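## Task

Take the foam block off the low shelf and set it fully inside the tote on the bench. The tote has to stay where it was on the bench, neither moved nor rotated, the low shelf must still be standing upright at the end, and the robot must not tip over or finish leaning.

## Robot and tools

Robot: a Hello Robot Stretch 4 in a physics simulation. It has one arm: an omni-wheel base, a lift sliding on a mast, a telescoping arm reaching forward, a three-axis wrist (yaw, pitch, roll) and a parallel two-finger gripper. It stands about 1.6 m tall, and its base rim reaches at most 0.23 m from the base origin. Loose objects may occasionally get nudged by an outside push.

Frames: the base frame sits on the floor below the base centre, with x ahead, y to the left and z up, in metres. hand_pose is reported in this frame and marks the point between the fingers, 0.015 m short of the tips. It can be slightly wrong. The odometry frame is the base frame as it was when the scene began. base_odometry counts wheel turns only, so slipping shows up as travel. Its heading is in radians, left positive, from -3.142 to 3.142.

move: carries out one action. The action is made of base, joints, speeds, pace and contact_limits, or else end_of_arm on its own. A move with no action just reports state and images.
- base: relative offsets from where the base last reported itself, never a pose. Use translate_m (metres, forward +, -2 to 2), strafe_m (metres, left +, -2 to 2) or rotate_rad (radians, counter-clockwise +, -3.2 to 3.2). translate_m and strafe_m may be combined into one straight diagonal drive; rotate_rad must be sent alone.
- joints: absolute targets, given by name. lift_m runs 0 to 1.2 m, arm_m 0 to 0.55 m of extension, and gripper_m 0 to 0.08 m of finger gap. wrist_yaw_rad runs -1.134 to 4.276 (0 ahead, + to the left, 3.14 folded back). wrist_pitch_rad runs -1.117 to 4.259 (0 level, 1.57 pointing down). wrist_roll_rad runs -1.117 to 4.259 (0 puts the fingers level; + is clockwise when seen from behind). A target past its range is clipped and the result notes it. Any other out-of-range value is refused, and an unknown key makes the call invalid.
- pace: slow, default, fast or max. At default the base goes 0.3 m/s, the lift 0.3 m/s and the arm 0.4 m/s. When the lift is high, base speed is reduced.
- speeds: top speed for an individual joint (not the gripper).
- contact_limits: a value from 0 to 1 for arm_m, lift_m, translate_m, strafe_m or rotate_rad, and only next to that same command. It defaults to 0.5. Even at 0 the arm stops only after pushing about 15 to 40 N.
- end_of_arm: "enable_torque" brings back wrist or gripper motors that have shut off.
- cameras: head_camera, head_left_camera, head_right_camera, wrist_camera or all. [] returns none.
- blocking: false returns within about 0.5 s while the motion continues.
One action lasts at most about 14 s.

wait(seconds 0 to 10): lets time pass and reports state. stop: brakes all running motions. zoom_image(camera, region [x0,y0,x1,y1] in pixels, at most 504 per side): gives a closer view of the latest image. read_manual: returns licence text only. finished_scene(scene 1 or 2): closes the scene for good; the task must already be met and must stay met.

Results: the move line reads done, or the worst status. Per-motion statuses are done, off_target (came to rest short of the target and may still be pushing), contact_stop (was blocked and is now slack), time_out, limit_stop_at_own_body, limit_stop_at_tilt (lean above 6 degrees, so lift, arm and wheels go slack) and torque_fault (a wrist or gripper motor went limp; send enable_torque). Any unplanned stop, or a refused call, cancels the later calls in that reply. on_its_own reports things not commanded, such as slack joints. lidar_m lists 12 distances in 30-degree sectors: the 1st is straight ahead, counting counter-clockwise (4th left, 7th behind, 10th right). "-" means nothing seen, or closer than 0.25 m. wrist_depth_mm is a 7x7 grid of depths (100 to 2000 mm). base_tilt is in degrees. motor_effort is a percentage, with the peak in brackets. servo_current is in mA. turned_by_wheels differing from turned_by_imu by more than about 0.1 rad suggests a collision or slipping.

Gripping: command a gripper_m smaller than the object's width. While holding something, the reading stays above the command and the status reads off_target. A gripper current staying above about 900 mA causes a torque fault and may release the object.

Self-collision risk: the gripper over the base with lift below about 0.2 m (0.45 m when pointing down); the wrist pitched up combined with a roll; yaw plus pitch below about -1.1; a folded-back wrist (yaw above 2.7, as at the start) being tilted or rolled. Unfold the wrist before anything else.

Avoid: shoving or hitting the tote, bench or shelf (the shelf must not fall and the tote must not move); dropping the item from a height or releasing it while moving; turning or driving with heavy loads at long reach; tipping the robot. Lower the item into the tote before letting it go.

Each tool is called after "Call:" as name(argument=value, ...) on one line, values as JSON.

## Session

Call:
move()

Scene clock: 0.00 s.
base_odometry: x=+0.000 y=+0.000 heading=+0.000
turned_by_wheels: +0.000
turned_by_imu: +0.000
base_tilt: forward=+0.0 right=+1.1
lidar_m: 1.63 1.61 1.77 2.51 2.47 2.10 1.03 1.02 1.12 2.58 2.34 2.46
base_status: not commanded
joint_positions: lift_m=+0.175 arm_m=+0.002 wrist_yaw_rad=+3.204 wrist_pitch_rad=+0.001 wrist_roll_rad=+0.000 gripper_m=+0.040
joint_status: not commanded
measured_speeds: all 0
motor_effort: lift_m=+20 arm_m=+4 wheel_0=-1 wheel_1=+0 wheel_2=+1
servo_current: wrist_yaw_rad=52 wrist_pitch_rad=52 wrist_roll_rad=46 gripper_m=39
hand_pose: x=-0.0446 y=+0.0741 z=+0.3532 quat_wxyz=(-0.031, +0.000, +0.000, +1.000) (m; base frame)
wrist_depth_mm: - 138 137 - - - - / - - 136 1308 - - - / - 117 135 1308 - - - / - 121 142 1281 - - - / 195 137 1182 1255 - - - / 215 1118 1182 1336 1708 1499 1397 / 211 1118 - 976 - - 1025
pictures: head_camera, head_left_camera, head_right_camera, wrist_camera

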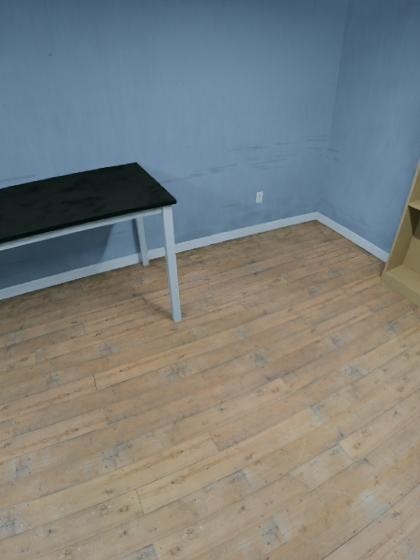

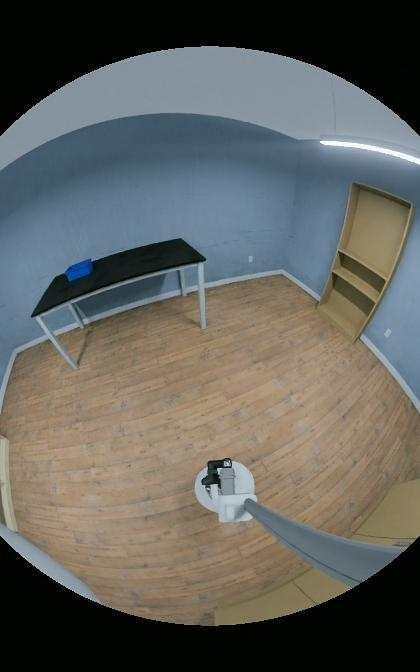

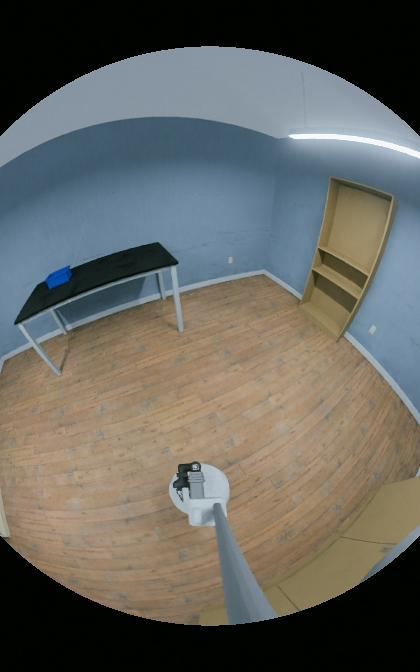

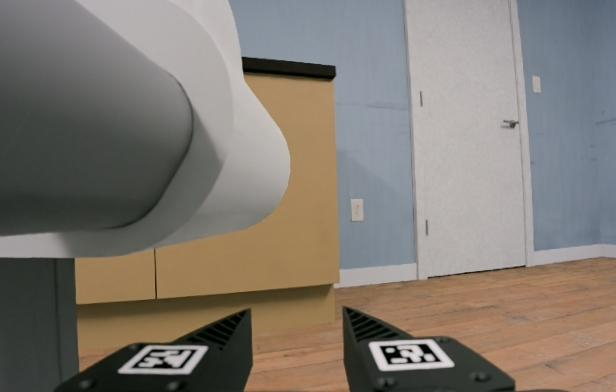

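Call:
move(base={"rotate_rad": 1.75}, joints={"lift_m": 0.85, "wrist_yaw_rad": 0, "wrist_pitch_rad": 1.5708, "gripper_m": 0.08}, pace="fast", cameras=["head_camera", "head_right_camera"])

Scene clock: 7.00 s.
move: done
base_odometry: x=+0.000 y=+0.000 heading=+1.750
turned_by_wheels: +1.750
turned_by_imu: +1.743
base_tilt: forward=+0.1 right=+1.1
lidar_m: 2.49 2.47 1.89 1.02 1.03 1.23 2.57 2.36 2.90 1.61 1.62 1.94
base_status: done
joint_positions: lift_m=+0.850 arm_m=+0.002 wrist_yaw_rad=+0.002 wrist_pitch_rad=+1.568 wrist_roll_rad=+0.000 gripper_m=+0.080
joint_status: all done
measured_speeds: all 0
motor_effort: lift_m=+23(27) arm_m=-4(4) wheel_0=+0(10) wheel_1=-1(10) wheel_2=+2(14)
servo_current: wrist_yaw_rad=46(143) wrist_pitch_rad=26(117) wrist_roll_rad=46(52) gripper_m=46(85)
hand_pose: x=+0.1738 y=-0.0874 z=+0.8153 quat_wxyz=(+0.708, -0.001, +0.706, +0.001) (m; base frame)
wrist_depth_mm: 991 991 960 1008 1008 976 976 / 976 991 976 991 976 976 960 / 976 991 976 976 976 976 960 / 976 976 976 960 960 976 960 / 976 976 768 750 946 960 976 / 976 960 750 741 946 946 931 / - 109 741 741 759 - -
pictures: head_camera, head_right_camera

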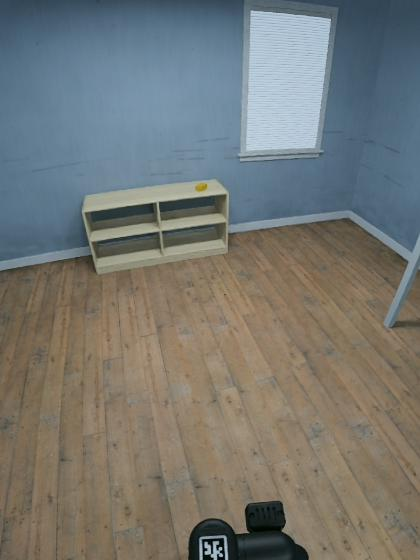

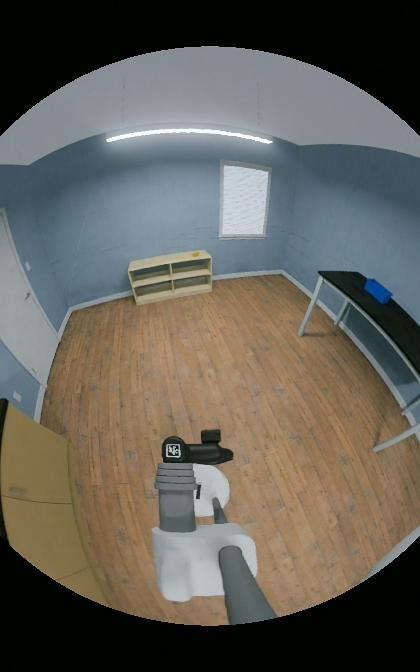

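Call:
move(base={"rotate_rad": 0.231}, cameras=[])

Call:
move(base={"translate_m": 1.8, "strafe_m": -0.488}, pace="fast", cameras=["head_camera"])

Call:
zoom_image(camera="head_camera", region=[110, 270, 350, 470])

Scene clock: 16.93 s.
move: done
base_odometry: x=+0.000 y=+0.000 heading=+1.981
turned_by_wheels: +0.231
turned_by_imu: +0.229
base_tilt: forward=+0.0 right=+1.0
lidar_m: 2.47 2.34 1.07 1.02 1.07 1.48 2.35 2.41 1.68 1.61 1.69 2.58
base_status: done
joint_positions: lift_m=+0.850 arm_m=+0.002 wrist_yaw_rad=+0.002 wrist_pitch_rad=+1.568 wrist_roll_rad=+0.000 gripper_m=+0.080
joint_status: not commanded
measured_speeds: all 0
motor_effort: lift_m=+23(23) arm_m=-4(4) wheel_0=-2(7) wheel_1=-3(9) wheel_2=+1(9)
servo_current: wrist_yaw_rad=52(59) wrist_pitch_rad=72(72) wrist_roll_rad=39(52) gripper_m=46(46)
hand_pose: x=+0.1738 y=-0.0874 z=+0.8153 quat_wxyz=(+0.708, -0.001, +0.706, +0.001) (m; base frame)
wrist_depth_mm: 1008 991 991 976 1008 976 991 / 991 991 991 1008 976 976 976 / 991 976 991 991 976 960 960 / 976 991 960 976 976 960 960 / 976 976 759 741 946 976 946 / 946 960 750 741 960 960 960 / - 109 741 750 759 - -
pictures: none
No camera images: "cameras" was empty.

Scene clock: 23.03 s.
move: done
base_odometry: x=-0.270 y=+1.845 heading=+1.981
turned_by_wheels: +0.000
turned_by_imu: +0.000
base_tilt: forward=+0.0 right=+0.8
lidar_m: 0.68 0.73 1.00 2.09 1.98 2.19 - 1.65 1.27 2.04 1.49 0.71
base_status: done
joint_positions: lift_m=+0.850 arm_m=+0.002 wrist_yaw_rad=+0.002 wrist_pitch_rad=+1.568 wrist_roll_rad=+0.000 gripper_m=+0.080
joint_status: not commanded
measured_speeds: all 0
motor_effort: lift_m=+23(23) arm_m=-4(4) wheel_0=+2(11) wheel_1=+3(8) wheel_2=+0(15)
servo_current: wrist_yaw_rad=52(59) wrist_pitch_rad=59(72) wrist_roll_rad=46(52) gripper_m=46(46)
hand_pose: x=+0.1738 y=-0.0874 z=+0.8153 quat_wxyz=(+0.708, -0.001, +0.706, +0.001) (m; base frame)
wrist_depth_mm: 976 991 976 976 991 991 976 / 991 976 976 976 976 991 991 / 976 976 976 976 991 976 960 / 976 960 976 976 960 976 976 / 960 976 759 759 946 991 960 / 976 976 741 750 946 960 946 / - 109 741 741 768 - -
pictures: head_camera

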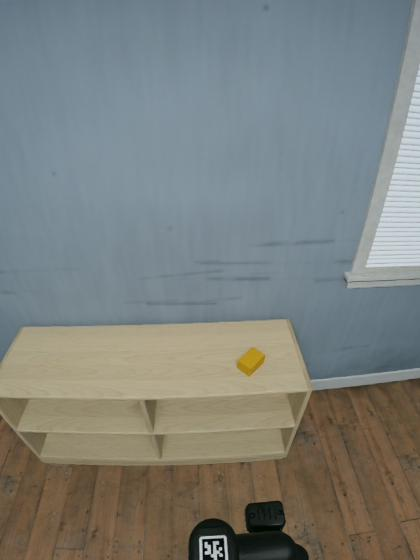

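Scaled by 2.100 from the camera's 420x560 image, which has a finer 1200x1600 frame.

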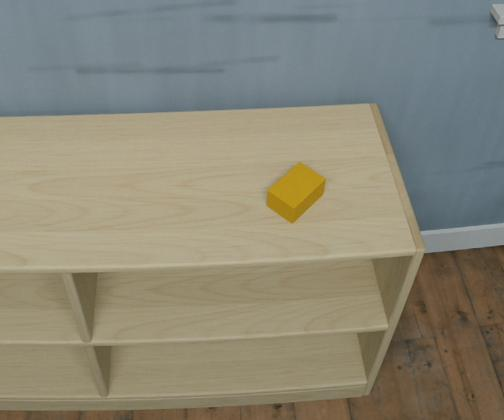

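Call:
move(base={"translate_m": 0.22, "strafe_m": -0.1}, joints={"arm_m": 0.4, "wrist_roll_rad": 0.7, "lift_m": 0.8}, cameras=["wrist_camera"])

Scene clock: 32.67 s.
move: done
base_odometry: x=-0.266 y=+2.087 heading=+1.981
turned_by_wheels: +0.000
turned_by_imu: -0.001
base_tilt: forward=+0.1 right=+1.0
lidar_m: 0.47 0.50 0.69 2.21 2.20 2.35 - 1.51 1.31 1.95 1.19 0.49
base_status: done
joint_positions: lift_m=+0.800 arm_m=+0.400 wrist_yaw_rad=+0.002 wrist_pitch_rad=+1.568 wrist_roll_rad=+0.698 gripper_m=+0.080
joint_status: all done
measured_speeds: all 0
motor_effort: lift_m=+17(21) arm_m=+8(12) wheel_0=+2(10) wheel_1=+3(6) wheel_2=+0(14)
servo_current: wrist_yaw_rad=46(65) wrist_pitch_rad=78(78) wrist_roll_rad=46(111) gripper_m=39(52)
hand_pose: x=+0.5712 y=-0.0874 z=+0.7658 quat_wxyz=(+0.665, +0.242, +0.664, -0.241) (m; base frame)
wrist_depth_mm: 314 312 310 310 309 946 917 / 312 310 309 307 306 931 917 / 310 310 306 306 304 303 917 / 307 306 304 303 303 301 904 / 307 304 258 300 300 300 891 / 303 303 257 300 298 891 891 / - 109 298 300 147 - -
pictures: wrist_camera

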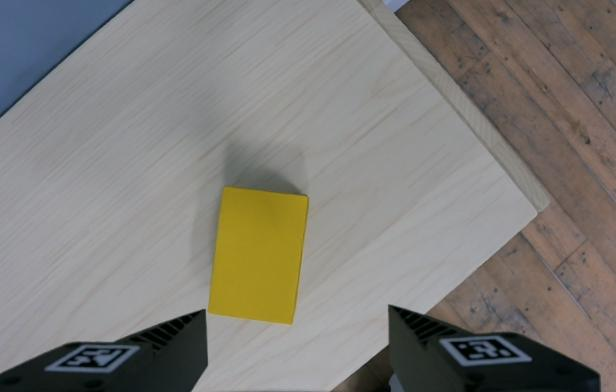

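Call:
move(base={"strafe_m": 0.009}, joints={"arm_m": 0.431, "wrist_roll_rad": 0.81, "lift_m": 0.74}, cameras=["wrist_camera"])

Scene clock: 40.00 s.
move: done
base_odometry: x=-0.275 y=+2.083 heading=+1.981
turned_by_wheels: +0.000
turned_by_imu: -0.001
base_tilt: forward=+0.1 right=+0.9
lidar_m: 0.46 0.51 0.68 2.20 2.20 2.34 - 1.49 1.30 1.96 1.18 0.50
base_status: done
joint_positions: lift_m=+0.740 arm_m=+0.431 wrist_yaw_rad=+0.002 wrist_pitch_rad=+1.568 wrist_roll_rad=+0.808 gripper_m=+0.080
joint_status: all done
measured_speeds: all 0
motor_effort: lift_m=+16(18) arm_m=+8(10) wheel_0=-2(8) wheel_1=+0(8) wheel_2=+0(2)
servo_current: wrist_yaw_rad=46(59) wrist_pitch_rad=46(72) wrist_roll_rad=46(59) gripper_m=39(46)
hand_pose: x=+0.6022 y=-0.0874 z=+0.7058 quat_wxyz=(+0.651, +0.278, +0.650, -0.277) (m; base frame)
wrist_depth_mm: 256 249 248 247 246 878 854 / 248 248 246 246 245 244 854 / 247 246 245 245 244 243 243 / 245 244 244 243 241 242 240 / 244 244 242 197 241 240 241 / 243 242 196 196 240 239 831 / - 109 195 195 239 - -
pictures: wrist_camera

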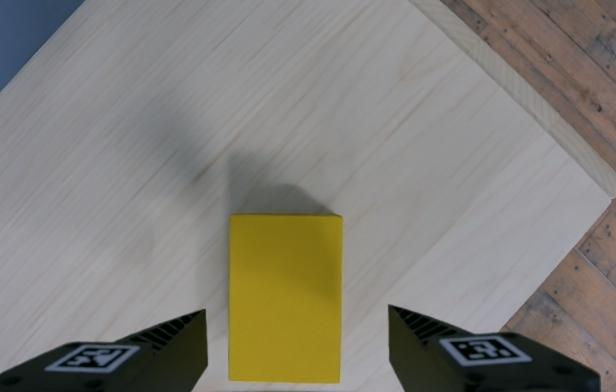

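Call:
move(joints={"arm_m": 0.439, "lift_m": 0.679}, contact_limits={"lift_m": 0.2}, cameras=["wrist_camera"])

Call:
move(joints={"gripper_m": 0.03}, cameras=["wrist_camera"])

Call:
move(joints={"lift_m": 0.8}, cameras=["wrist_camera"])

Call:
move(joints={"lift_m": 1.12, "arm_m": 0.0}, base={"translate_m": -0.28}, cameras=["wrist_camera"])

Scene clock: 46.77 s.
move: done
base_odometry: x=-0.275 y=+2.083 heading=+1.981
turned_by_wheels: +0.000
turned_by_imu: -0.001
base_tilt: forward=-0.1 right=+1.1
lidar_m: 0.47 0.49 0.71 2.20 2.20 2.30 - 1.51 1.29 1.97 1.17 0.48
base_status: not commanded
joint_positions: lift_m=+0.679 arm_m=+0.439 wrist_yaw_rad=+0.002 wrist_pitch_rad=+1.568 wrist_roll_rad=+0.808 gripper_m=+0.080
joint_status: all done
measured_speeds: all 0
motor_effort: lift_m=+16(18) arm_m=+8(10) wheel_0=-3(3) wheel_1=+0(0) wheel_2=+0(0)
servo_current: wrist_yaw_rad=39(59) wrist_pitch_rad=33(72) wrist_roll_rad=46(52) gripper_m=33(46)
contact_limits: lift_m 0.2
hand_pose: x=+0.6102 y=-0.0874 z=+0.6448 quat_wxyz=(+0.651, +0.278, +0.650, -0.277) (m; base frame)
wrist_depth_mm: 186 186 185 185 183 182 - / 185 185 185 183 183 182 182 / 184 183 183 182 182 181 181 / 183 183 182 182 181 181 180 / 182 182 154 136 180 180 179 / 181 181 136 135 179 179 178 / - 109 135 135 147 - -
pictures: wrist_camera

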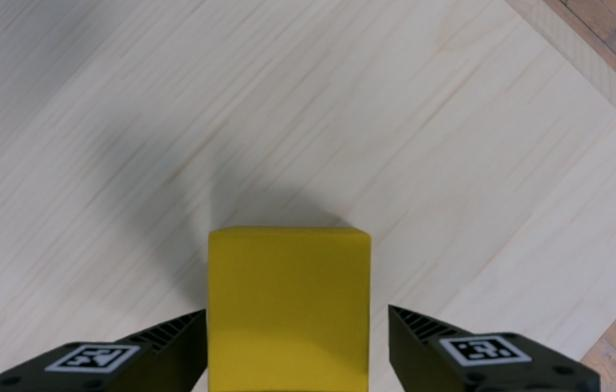

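Scene clock: 47.87 s.
move: off_target
base_odometry: x=-0.275 y=+2.083 heading=+1.981
turned_by_wheels: +0.000
turned_by_imu: +0.000
base_tilt: forward=+0.0 right=+0.9
lidar_m: 0.47 0.50 0.70 2.19 2.20 2.35 - 1.49 1.31 1.96 1.18 0.48
base_status: not commanded
joint_positions: lift_m=+0.679 arm_m=+0.439 wrist_yaw_rad=+0.002 wrist_pitch_rad=+1.568 wrist_roll_rad=+0.808 gripper_m=+0.054
joint_status: gripper_m off_target (ended at +0.054, target +0.030)
measured_speeds: all 0
on_its_own: gripper_m is held at +0.048, not at your +0.030, by its contact guard: the fingers met something
motor_effort: lift_m=+16(16) arm_m=+8(8) wheel_0=-3(3) wheel_1=+0(0) wheel_2=+0(0)
servo_current: wrist_yaw_rad=52(59) wrist_pitch_rad=46(72) wrist_roll_rad=46(52) gripper_m=722(949)
contact_limits: lift_m 0.2
hand_pose: x=+0.6102 y=-0.0874 z=+0.6448 quat_wxyz=(+0.651, +0.278, +0.650, -0.277) (m; base frame)
wrist_depth_mm: 186 185 185 185 184 183 - / 186 185 184 183 183 182 182 / 185 184 183 182 182 181 181 / 183 183 182 181 181 180 180 / 182 182 181 136 180 180 179 / 182 181 136 135 146 179 178 / 181 181 135 135 117 - -
pictures: wrist_camera

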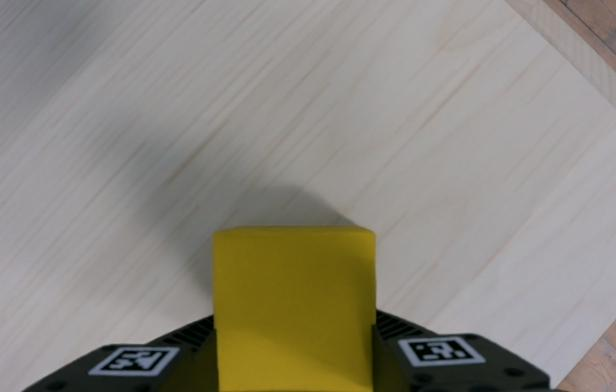

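Scene clock: 49.43 s.
move: done
base_odometry: x=-0.275 y=+2.083 heading=+1.981
turned_by_wheels: +0.000
turned_by_imu: +0.000
base_tilt: forward=-0.2 right=+1.1
lidar_m: 0.47 0.49 0.69 2.19 2.18 2.32 - 1.51 1.30 1.96 1.16 0.50
base_status: not commanded
joint_positions: lift_m=+0.800 arm_m=+0.439 wrist_yaw_rad=+0.002 wrist_pitch_rad=+1.568 wrist_roll_rad=+0.808 gripper_m=+0.054
joint_status: all done
measured_speeds: all 0
on_its_own: gripper_m is held at +0.048, not at your +0.030, by its contact guard: the fingers met something
motor_effort: lift_m=+24(26) arm_m=+8(8) wheel_0=-3(3) wheel_1=+0(0) wheel_2=+0(0)
servo_current: wrist_yaw_rad=46(59) wrist_pitch_rad=39(65) wrist_roll_rad=46(52) gripper_m=722(722)
hand_pose: x=+0.6102 y=-0.0874 z=+0.7652 quat_wxyz=(+0.651, +0.278, +0.650, -0.277) (m; base frame)
wrist_depth_mm: 279 310 307 306 307 931 917 / 310 307 306 304 304 917 917 / 306 306 306 306 304 303 917 / 304 304 303 301 303 301 300 / 304 303 301 136 300 298 904 / 303 301 136 136 298 904 891 / 301 300 135 135 117 - -
pictures: wrist_camera

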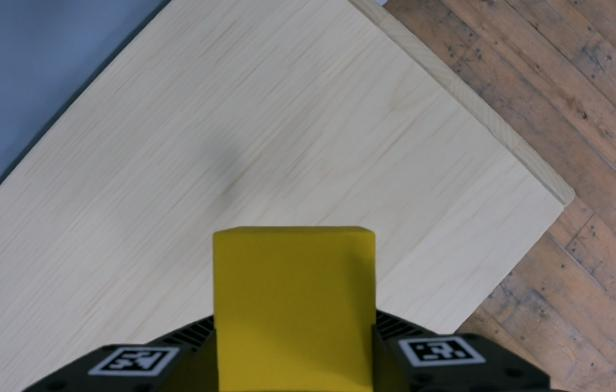

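Scene clock: 51.83 s.
move: done
base_odometry: x=-0.163 y=+1.827 heading=+1.981
turned_by_wheels: +0.000
turned_by_imu: -0.001
base_tilt: forward=+0.0 right=+1.0
lidar_m: 0.74 0.78 1.09 2.19 2.02 2.33 - 1.49 1.17 1.81 1.58 0.79
base_status: done
joint_positions: lift_m=+1.120 arm_m=+0.003 wrist_yaw_rad=+0.001 wrist_pitch_rad=+1.568 wrist_roll_rad=+0.808 gripper_m=+0.054
joint_status: all done
joint sent to its limit — arm_m, lower limit.
measured_speeds: all 0
on_its_own: gripper_m is held at +0.048, not at your +0.030, by its contact guard: the fingers met something
motor_effort: lift_m=+23(27) arm_m=-8(11) wheel_0=-3(8) wheel_1=-2(10) wheel_2=+1(11)
servo_current: wrist_yaw_rad=52(59) wrist_pitch_rad=46(65) wrist_roll_rad=46(52) gripper_m=722(728)
hand_pose: x=+0.1740 y=-0.0874 z=+1.0853 quat_wxyz=(+0.651, +0.278, +0.650, -0.277) (m; base frame)
wrist_depth_mm: 647 931 1281 1255 1229 1255 1229 / 917 1182 1255 1255 1229 1255 1229 / 904 1182 1255 1255 1255 1229 1255 / 1160 1229 1255 1255 1229 1229 1229 / 1255 1255 1229 136 1229 1205 1205 / 1255 1255 136 136 135 1229 1205 / 1229 1229 135 135 117 - -
pictures: wrist_camera

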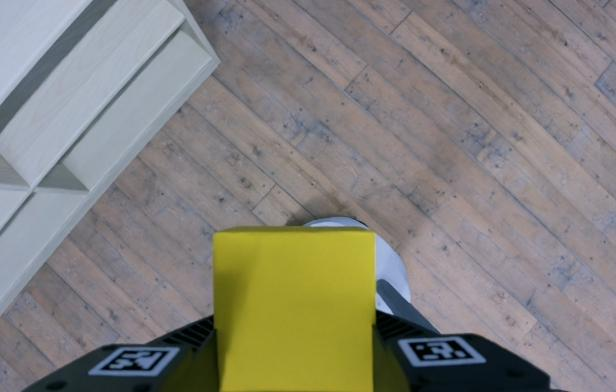

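Call:
move(base={"strafe_m": -1.0}, cameras=[])

Call:
move(base={"rotate_rad": -3.1416}, cameras=["head_camera", "head_left_camera"])

Scene clock: 62.63 s.
move: done
base_odometry: x=+0.754 y=+2.226 heading=+1.981
turned_by_wheels: +0.000
turned_by_imu: -0.007
base_tilt: forward=+0.0 right=+1.0
lidar_m: 1.09 1.02 1.07 3.19 2.87 3.69 0.47 0.44 0.66 0.97 0.99 1.13
base_status: done
joint_positions: lift_m=+1.120 arm_m=+0.003 wrist_yaw_rad=+0.001 wrist_pitch_rad=+1.568 wrist_roll_rad=+0.808 gripper_m=+0.054
joint_status: not commanded
measured_speeds: all 0
on_its_own: gripper_m is held at +0.048, not at your +0.030, by its contact guard: the fingers met something
motor_effort: lift_m=+23(23) arm_m=-8(8) wheel_0=+1(10) wheel_1=+0(12) wheel_2=+1(4)
servo_current: wrist_yaw_rad=52(59) wrist_pitch_rad=46(78) wrist_roll_rad=46(52) gripper_m=722(722)
hand_pose: x=+0.1740 y=-0.0874 z=+1.0853 quat_wxyz=(+0.651, +0.278, +0.650, -0.277) (m; base frame)
wrist_depth_mm: - 1255 1255 1281 1255 1281 - / 1229 1255 1255 1255 1229 1255 1229 / 1255 1255 1255 1255 1255 1255 1229 / 1255 1255 1229 1229 1255 1255 1229 / 1229 1255 1229 136 1255 1229 1229 / 1255 1229 136 135 135 1229 1205 / 1229 1229 135 135 117 - -
pictures: none
No camera images: "cameras" was empty.

Scene clock: 66.43 s.
move: done
base_odometry: x=+0.754 y=+2.225 heading=-1.160
turned_by_wheels: -3.141
turned_by_imu: -3.130
base_tilt: forward=+0.0 right=+1.0
lidar_m: 0.46 0.47 0.67 0.96 1.00 1.15 1.08 1.05 1.12 3.18 2.91 3.79
base_status: done
joint_positions: lift_m=+1.120 arm_m=+0.003 wrist_yaw_rad=+0.001 wrist_pitch_rad=+1.568 wrist_roll_rad=+0.808 gripper_m=+0.054
joint_status: not commanded
measured_speeds: all 0
on_its_own: gripper_m is held at +0.048, not at your +0.030, by its contact guard: the fingers met something
motor_effort: lift_m=+23(23) arm_m=-8(8) wheel_0=+2(7) wheel_1=+1(9) wheel_2=+2(11)
servo_current: wrist_yaw_rad=52(59) wrist_pitch_rad=52(72) wrist_roll_rad=46(52) gripper_m=715(728)
hand_pose: x=+0.1741 y=-0.0874 z=+1.0853 quat_wxyz=(+0.651, +0.278, +0.650, -0.277) (m; base frame)
wrist_depth_mm: 1281 1255 1255 1281 1255 1255 1255 / 1255 1281 1255 1229 1255 1255 1255 / 1281 1281 1255 1229 1255 1229 1255 / 1229 1255 1281 1229 1229 1255 1229 / 1255 1229 1255 136 1229 1229 1205 / 1255 1255 136 135 135 1229 1229 / 1229 1229 135 135 117 - -
pictures: head_camera, head_left_camera

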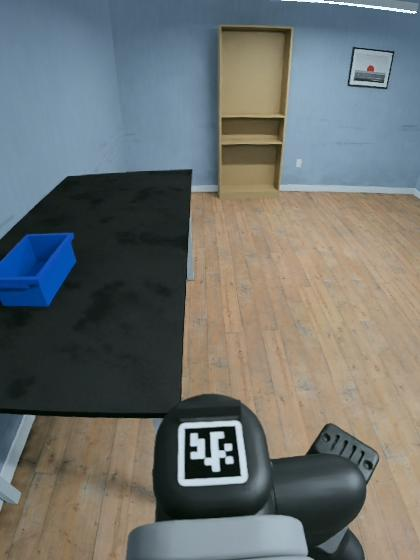

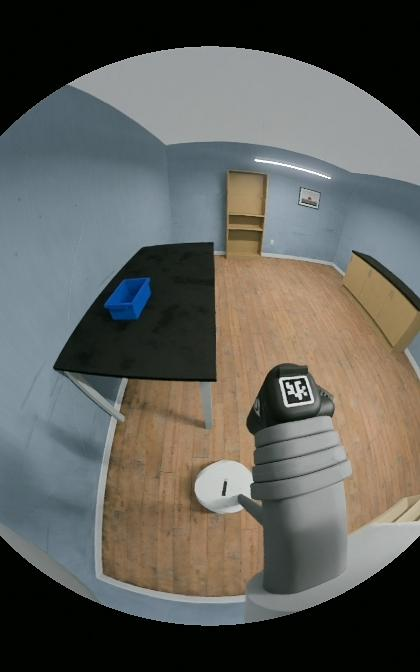

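Call:
zoom_image(camera="head_camera", region=[0, 215, 120, 315])

Call:
move(base={"translate_m": 0.13, "strafe_m": 0.6}, joints={"lift_m": 1.2, "wrist_roll_rad": 1.6}, cameras=["head_camera"])

Call:
zoom_image(camera="head_camera", region=[140, 200, 340, 340])

Scaled by 4.200 from the camera's 420x560 image, which has a finer 1200x1600 frame.

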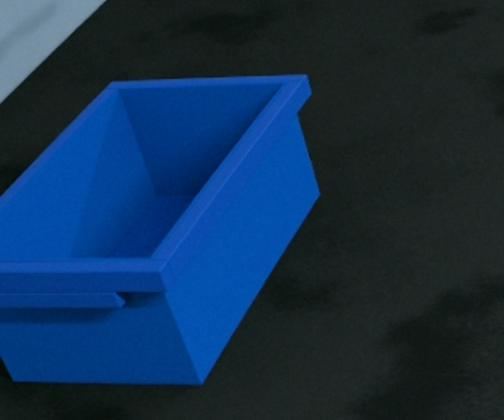

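Scene clock: 81.97 s.
move: done
base_odometry: x=+1.356 y=+2.346 heading=-1.160
turned_by_wheels: +0.000
turned_by_imu: +0.002
base_tilt: forward=+0.1 right=+1.1
lidar_m: 0.34 0.37 0.37 0.35 0.39 0.55 1.25 1.29 1.57 3.83 0.49 0.33
base_status: done
joint_positions: lift_m=+1.200 arm_m=+0.003 wrist_yaw_rad=+0.001 wrist_pitch_rad=+1.568 wrist_roll_rad=+1.598 gripper_m=+0.054
joint_status: all done
measured_speeds: all 0
on_its_own: gripper_m is held at +0.048, not at your +0.030, by its contact guard: the fingers met something
motor_effort: lift_m=+23(25) arm_m=-8(8) wheel_0=-1(10) wheel_1=+1(12) wheel_2=-1(8)
servo_current: wrist_yaw_rad=46(59) wrist_pitch_rad=46(72) wrist_roll_rad=52(111) gripper_m=722(728)
hand_pose: x=+0.1740 y=-0.0874 z=+1.1653 quat_wxyz=(+0.494, +0.507, +0.493, -0.506) (m; base frame)
wrist_depth_mm: - - 1366 1366 1336 1366 1336 / - 1336 1336 1336 1336 1308 1336 / - 1336 1336 1308 1336 1336 1336 / - 1308 1308 1308 1336 1336 1308 / - 1336 1308 136 136 1308 347 / - 1308 136 135 135 1308 1281 / - - 135 135 116 - -
pictures: head_camera

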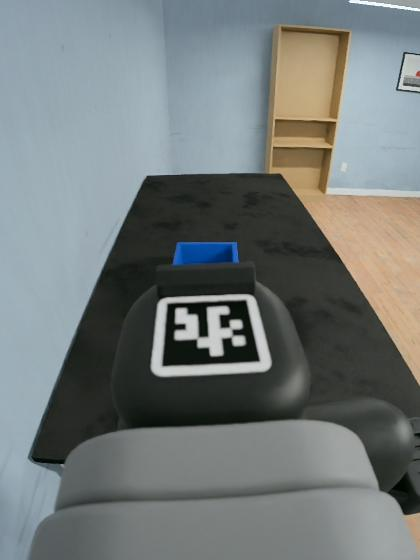

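Scaled by 2.520 from the camera's 420x560 image, which has a finer 1200x1600 frame.

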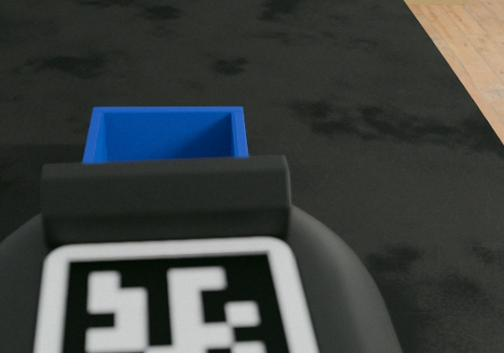

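Call:
move(base={"translate_m": 0.08}, joints={"wrist_roll_rad": 0.0, "wrist_yaw_rad": 1.5708, "arm_m": 0.3}, pace="slow")

Scene clock: 96.20 s.
move: done
base_odometry: x=+1.388 y=+2.273 heading=-1.160
turned_by_wheels: +0.000
turned_by_imu: -0.001
base_tilt: forward=+0.2 right=+0.9
lidar_m: 0.25 0.27 0.38 0.37 0.39 0.56 1.33 1.39 1.60 3.54 0.38 0.27
base_status: done
joint_positions: lift_m=+1.200 arm_m=+0.300 wrist_yaw_rad=+1.568 wrist_pitch_rad=+1.568 wrist_roll_rad=+0.002 gripper_m=+0.054
joint_status: all done
measured_speeds: all 0
on_its_own: gripper_m is held at +0.048, not at your +0.030, by its contact guard: the fingers met something
motor_effort: lift_m=+23(23) arm_m=+9(11) wheel_0=+4(6) wheel_1=+4(7) wheel_2=-2(10)
servo_current: wrist_yaw_rad=46(137) wrist_pitch_rad=52(72) wrist_roll_rad=52(98) gripper_m=715(728)
hand_pose: x=+0.5580 y=+0.0003 z=+1.1653 quat_wxyz=(+0.502, -0.498, +0.501, +0.499) (m; base frame)
wrist_depth_mm: - - - - - - - / - - - - - - - / 1308 - - - - - - / 1336 - - - 294 392 394 / 1281 - 136 136 277 394 389 / 1336 - 136 135 135 392 389 / 1308 - 135 135 117 - -
pictures: head_camera, head_left_camera, head_right_camera, wrist_camera

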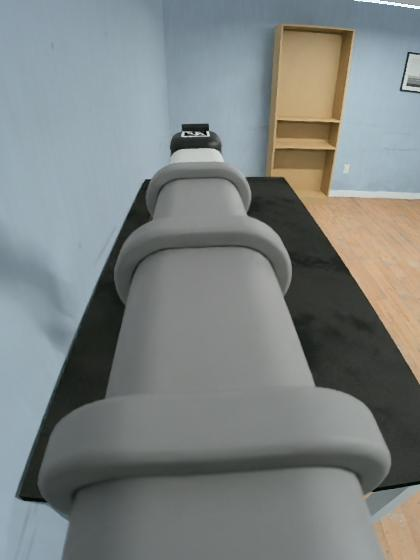

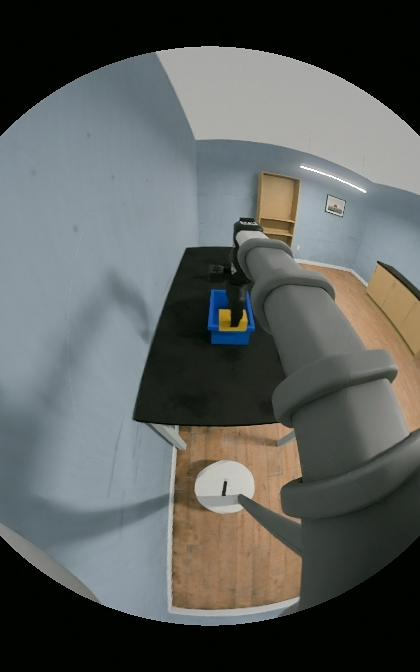

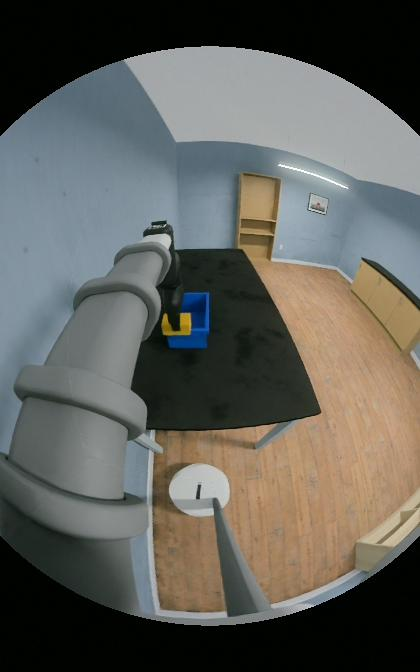

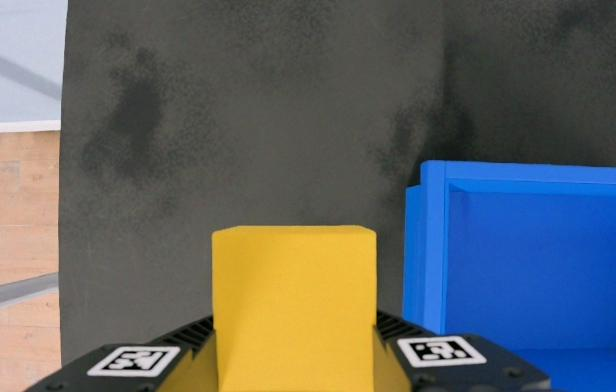

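Call:
move(joints={"arm_m": 0.53}, cameras=["wrist_camera", "head_left_camera"])

Scene clock: 101.63 s.
move: done
base_odometry: x=+1.388 y=+2.273 heading=-1.160
turned_by_wheels: +0.000
turned_by_imu: -0.001
base_tilt: forward=+0.0 right=+0.9
lidar_m: 0.25 0.29 0.37 0.37 0.38 0.57 1.31 1.39 1.62 3.56 0.36 0.28
base_status: not commanded
joint_positions: lift_m=+1.200 arm_m=+0.530 wrist_yaw_rad=+1.569 wrist_pitch_rad=+1.568 wrist_roll_rad=+0.002 gripper_m=+0.054
joint_status: all done
measured_speeds: all 0
on_its_own: gripper_m is held at +0.048, not at your +0.030, by its contact guard: the fingers met something
motor_effort: lift_m=+23(23) arm_m=+8(12) wheel_0=+3(4) wheel_1=+4(4) wheel_2=-2(3)
servo_current: wrist_yaw_rad=59(59) wrist_pitch_rad=52(65) wrist_roll_rad=52(52) gripper_m=722(728)
hand_pose: x=+0.7880 y=+0.0003 z=+1.1653 quat_wxyz=(+0.502, -0.498, +0.500, +0.500) (m; base frame)
wrist_depth_mm: - - - - - - - / - - - - - - - / - - - - - - - / - 281 397 392 394 277 - / - 309 370 136 392 - - / - 310 136 135 135 - - / - - 135 135 117 - -
pictures: head_left_camera, wrist_camera

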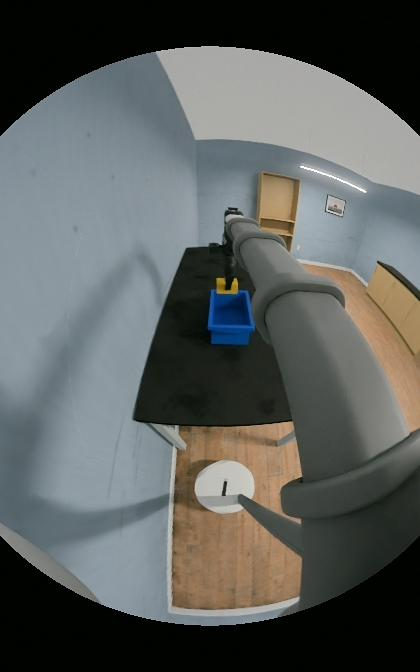

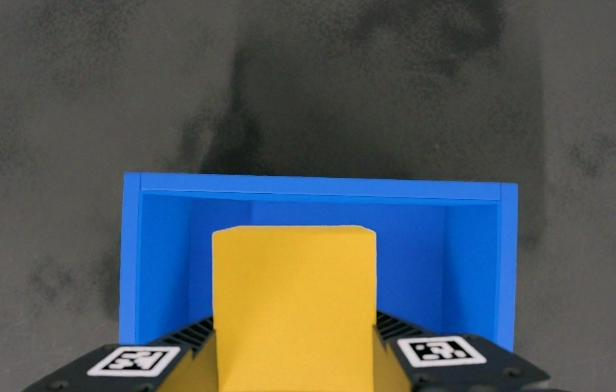

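Call:
move(base={"strafe_m": -0.02}, joints={"arm_m": 0.547, "wrist_roll_rad": 0.025}, cameras=["wrist_camera"])

Call:
move(joints={"lift_m": 1.1}, contact_limits={"lift_m": 0.2}, cameras=["wrist_camera", "head_left_camera"])

Scene clock: 112.73 s.
move: done
base_odometry: x=+1.370 y=+2.265 heading=-1.160
turned_by_wheels: +0.000
turned_by_imu: -0.001
base_tilt: forward=+0.1 right=+0.9
lidar_m: 0.25 0.28 0.39 0.38 0.40 0.56 1.32 1.39 1.61 3.56 0.39 0.27
base_status: done
joint_positions: lift_m=+1.200 arm_m=+0.547 wrist_yaw_rad=+1.569 wrist_pitch_rad=+1.568 wrist_roll_rad=+0.023 gripper_m=+0.054
joint_status: all done
measured_speeds: all 0
on_its_own: gripper_m is held at +0.048, not at your +0.030, by its contact guard: the fingers met something
motor_effort: lift_m=+23(23) arm_m=+8(10) wheel_0=+0(10) wheel_1=-1(9) wheel_2=+0(2)
servo_current: wrist_yaw_rad=52(59) wrist_pitch_rad=26(78) wrist_roll_rad=46(59) gripper_m=722(728)
hand_pose: x=+0.8050 y=+0.0003 z=+1.1653 quat_wxyz=(+0.507, -0.493, +0.506, +0.494) (m; base frame)
wrist_depth_mm: - - - - - - - / - - - - - - - / - 282 - - - - - / - 303 397 392 397 - - / - 325 394 136 387 - - / - 327 136 135 135 - - / - - 135 135 117 - -
pictures: wrist_camera

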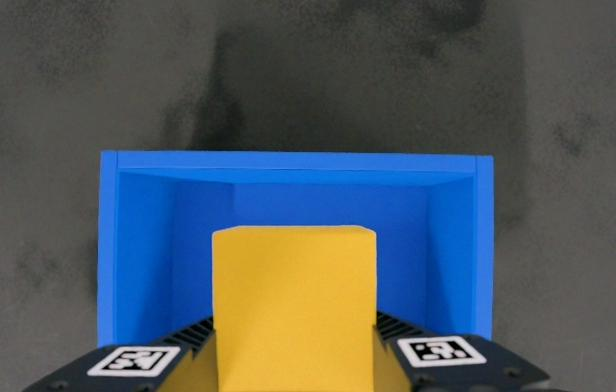

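Scene clock: 114.17 s.
move: done
base_odometry: x=+1.370 y=+2.265 heading=-1.160
turned_by_wheels: +0.000
turned_by_imu: +0.000
base_tilt: forward=+0.2 right=+1.0
lidar_m: 0.25 0.26 0.40 0.37 0.39 0.57 1.30 1.35 1.60 3.54 0.37 0.26
base_status: not commanded
joint_positions: lift_m=+1.100 arm_m=+0.547 wrist_yaw_rad=+1.569 wrist_pitch_rad=+1.568 wrist_roll_rad=+0.023 gripper_m=+0.054
joint_status: all done
measured_speeds: all 0
on_its_own: gripper_m is held at +0.048, not at your +0.030, by its contact guard: the fingers met something
motor_effort: lift_m=+16(22) arm_m=+8(8) wheel_0=+1(1) wheel_1=-1(1) wheel_2=+0(0)
servo_current: wrist_yaw_rad=52(59) wrist_pitch_rad=39(85) wrist_roll_rad=46(52) gripper_m=722(722)
contact_limits: lift_m 0.2
hand_pose: x=+0.8050 y=+0.0003 z=+1.0658 quat_wxyz=(+0.507, -0.493, +0.506, +0.494) (m; base frame)
wrist_depth_mm: - - - - - - - / - - - - - - - / 181 - 180 179 179 179 - / 208 297 296 297 293 224 185 / 208 294 294 136 294 222 184 / 207 293 136 135 291 236 191 / 206 - 135 135 117 - -
pictures: head_left_camera, wrist_camera

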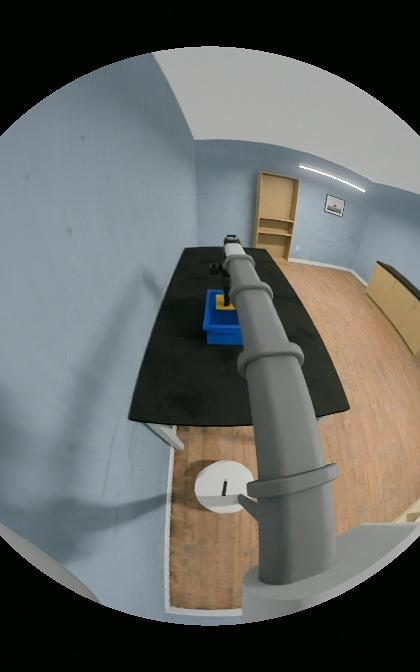

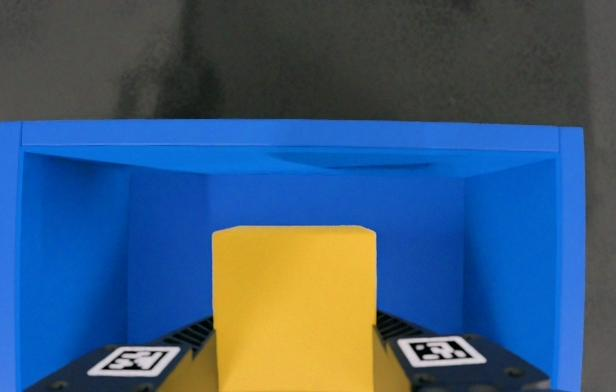

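Call:
move(joints={"lift_m": 0.991}, contact_limits={"lift_m": 0.15}, speeds={"lift_m": 0.12}, cameras=["wrist_camera", "head_right_camera"])

Call:
move(joints={"gripper_m": 0.078}, cameras=["wrist_camera"])

Call:
move(joints={"lift_m": 1.08}, speeds={"lift_m": 0.15}, cameras=["wrist_camera"])

Call:
move(joints={"lift_m": 1.2}, cameras=["wrist_camera", "head_left_camera"])

Scene clock: 123.30 s.
move: done
base_odometry: x=+1.370 y=+2.265 heading=-1.160
turned_by_wheels: +0.000
turned_by_imu: -0.001
base_tilt: forward=+0.1 right=+1.0
lidar_m: 0.25 0.29 0.37 0.38 0.41 0.59 1.31 1.35 1.59 3.55 0.36 0.26
base_status: not commanded
joint_positions: lift_m=+0.991 arm_m=+0.547 wrist_yaw_rad=+1.569 wrist_pitch_rad=+1.568 wrist_roll_rad=+0.023 gripper_m=+0.054
joint_status: all done
measured_speeds: all 0
on_its_own: gripper_m is held at +0.048, not at your +0.030, by its contact guard: the fingers met something
motor_effort: lift_m=+16(17) arm_m=+8(8) wheel_0=+0(1) wheel_1=-1(1) wheel_2=+0(0)
servo_current: wrist_yaw_rad=59(59) wrist_pitch_rad=72(72) wrist_roll_rad=52(52) gripper_m=722(728)
contact_limits: lift_m 0.15
hand_pose: x=+0.8050 y=+0.0003 z=+0.9568 quat_wxyz=(+0.507, -0.493, +0.506, +0.494) (m; base frame)
wrist_depth_mm: - - - - - - - / - - - - - - - / - - - - - - - / 188 188 187 187 186 185 185 / 187 187 186 136 185 183 183 / 186 185 136 135 183 183 - / 185 185 135 135 117 - -
pictures: head_right_camera, wrist_camera

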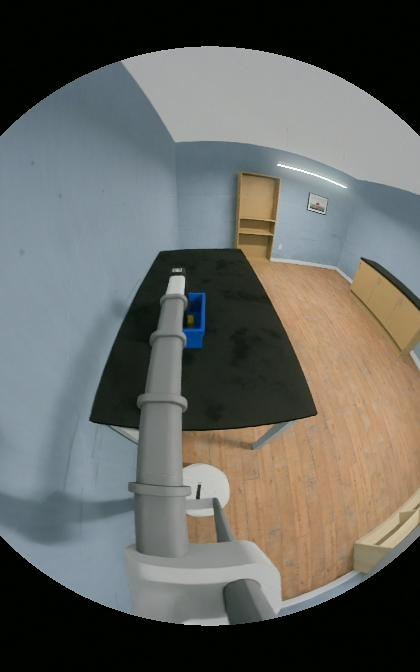

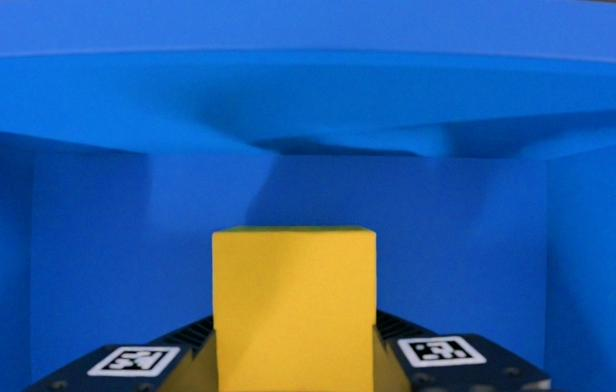

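Scene clock: 124.33 s.
move: done
base_odometry: x=+1.370 y=+2.265 heading=-1.160
turned_by_wheels: +0.000
turned_by_imu: +0.000
base_tilt: forward=+0.0 right=+0.8
lidar_m: 0.25 0.29 0.39 0.38 0.39 0.58 1.32 1.36 1.59 3.54 0.36 0.27
base_status: not commanded
joint_positions: lift_m=+0.991 arm_m=+0.547 wrist_yaw_rad=+1.569 wrist_pitch_rad=+1.568 wrist_roll_rad=+0.023 gripper_m=+0.078
joint_status: all done
measured_speeds: all 0
motor_effort: lift_m=+16(16) arm_m=+8(8) wheel_0=+1(1) wheel_1=-1(1) wheel_2=+0(0)
servo_current: wrist_yaw_rad=52(59) wrist_pitch_rad=59(59) wrist_roll_rad=52(52) gripper_m=39(657)
contact_limits: lift_m 0.15
hand_pose: x=+0.8050 y=+0.0003 z=+0.9568 quat_wxyz=(+0.507, -0.493, +0.506, +0.494) (m; base frame)
wrist_depth_mm: - - - - - - - / - - - - - - - / - - - - - - - / 189 187 187 187 186 185 185 / 187 186 185 140 185 184 183 / 186 186 147 139 183 183 - / - 109 139 - 139 - -
pictures: wrist_camera

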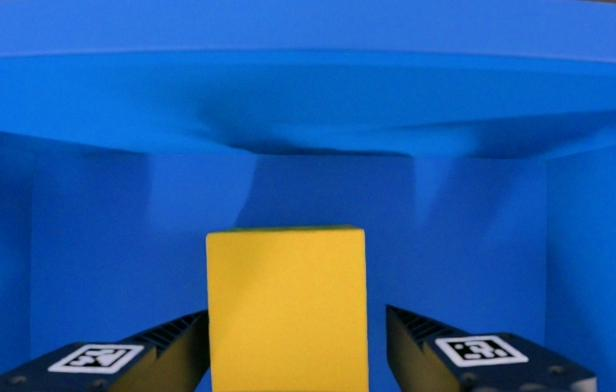

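Scene clock: 125.70 s.
move: done
base_odometry: x=+1.370 y=+2.265 heading=-1.160
turned_by_wheels: +0.000
turned_by_imu: +0.000
base_tilt: forward=+0.1 right=+1.0
lidar_m: 0.27 0.27 0.39 0.38 0.42 0.58 1.31 1.37 1.61 3.57 0.39 0.28
base_status: not commanded
joint_positions: lift_m=+1.080 arm_m=+0.547 wrist_yaw_rad=+1.569 wrist_pitch_rad=+1.568 wrist_roll_rad=+0.023 gripper_m=+0.078
joint_status: all done
measured_speeds: all 0
motor_effort: lift_m=+23(26) arm_m=+8(8) wheel_0=+0(0) wheel_1=-1(1) wheel_2=+0(0)
servo_current: wrist_yaw_rad=59(59) wrist_pitch_rad=46(72) wrist_roll_rad=39(52) gripper_m=33(46)
hand_pose: x=+0.8050 y=+0.0003 z=+1.0453 quat_wxyz=(+0.507, -0.493, +0.506, +0.494) (m; base frame)
wrist_depth_mm: - - - - - - - / - - - - - - - / 160 160 - 159 158 158 - / 208 277 276 276 273 273 185 / 208 273 274 229 273 271 184 / 208 273 272 228 271 236 191 / - 109 270 227 268 - -
pictures: wrist_camera

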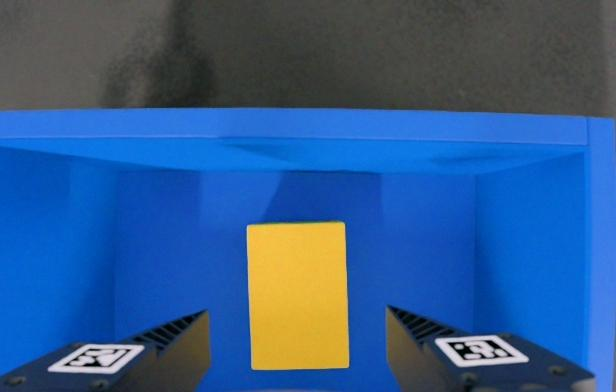

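Scene clock: 127.23 s.
move: done
base_odometry: x=+1.370 y=+2.265 heading=-1.160
turned_by_wheels: +0.000
turned_by_imu: +0.000
base_tilt: forward=-0.1 right=+1.0
lidar_m: 0.26 0.26 0.38 0.39 0.41 0.60 1.33 1.39 1.59 3.55 0.36 0.27
base_status: not commanded
joint_positions: lift_m=+1.200 arm_m=+0.547 wrist_yaw_rad=+1.569 wrist_pitch_rad=+1.568 wrist_roll_rad=+0.023 gripper_m=+0.078
joint_status: all done
measured_speeds: all 0
motor_effort: lift_m=+23(27) arm_m=+8(8) wheel_0=+0(1) wheel_1=-1(1) wheel_2=+0(0)
servo_current: wrist_yaw_rad=52(59) wrist_pitch_rad=46(65) wrist_roll_rad=52(52) gripper_m=39(46)
hand_pose: x=+0.8050 y=+0.0003 z=+1.1653 quat_wxyz=(+0.507, -0.493, +0.506, +0.494) (m; base frame)
wrist_depth_mm: - - - - - - - / - - - - - - - / - 282 - - - - - / - 303 397 394 394 - - / - 325 397 351 392 - - / - 301 392 389 389 - - / - 109 310 340 315 - -
pictures: head_left_camera, wrist_camera

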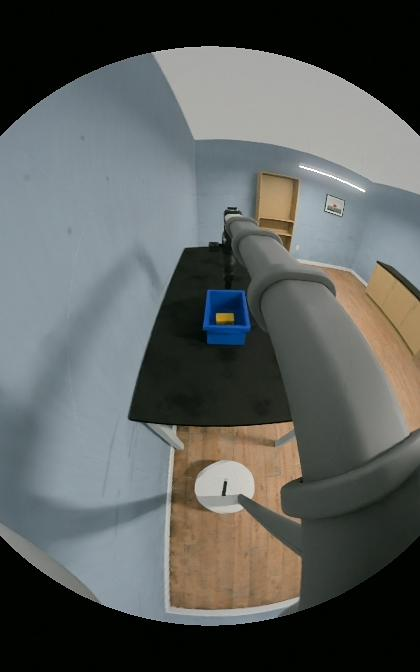

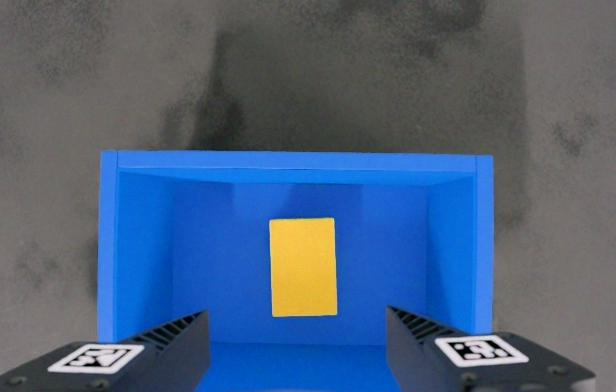

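Call:
finished_scene(scene=2)

The scene is finished: the task was done.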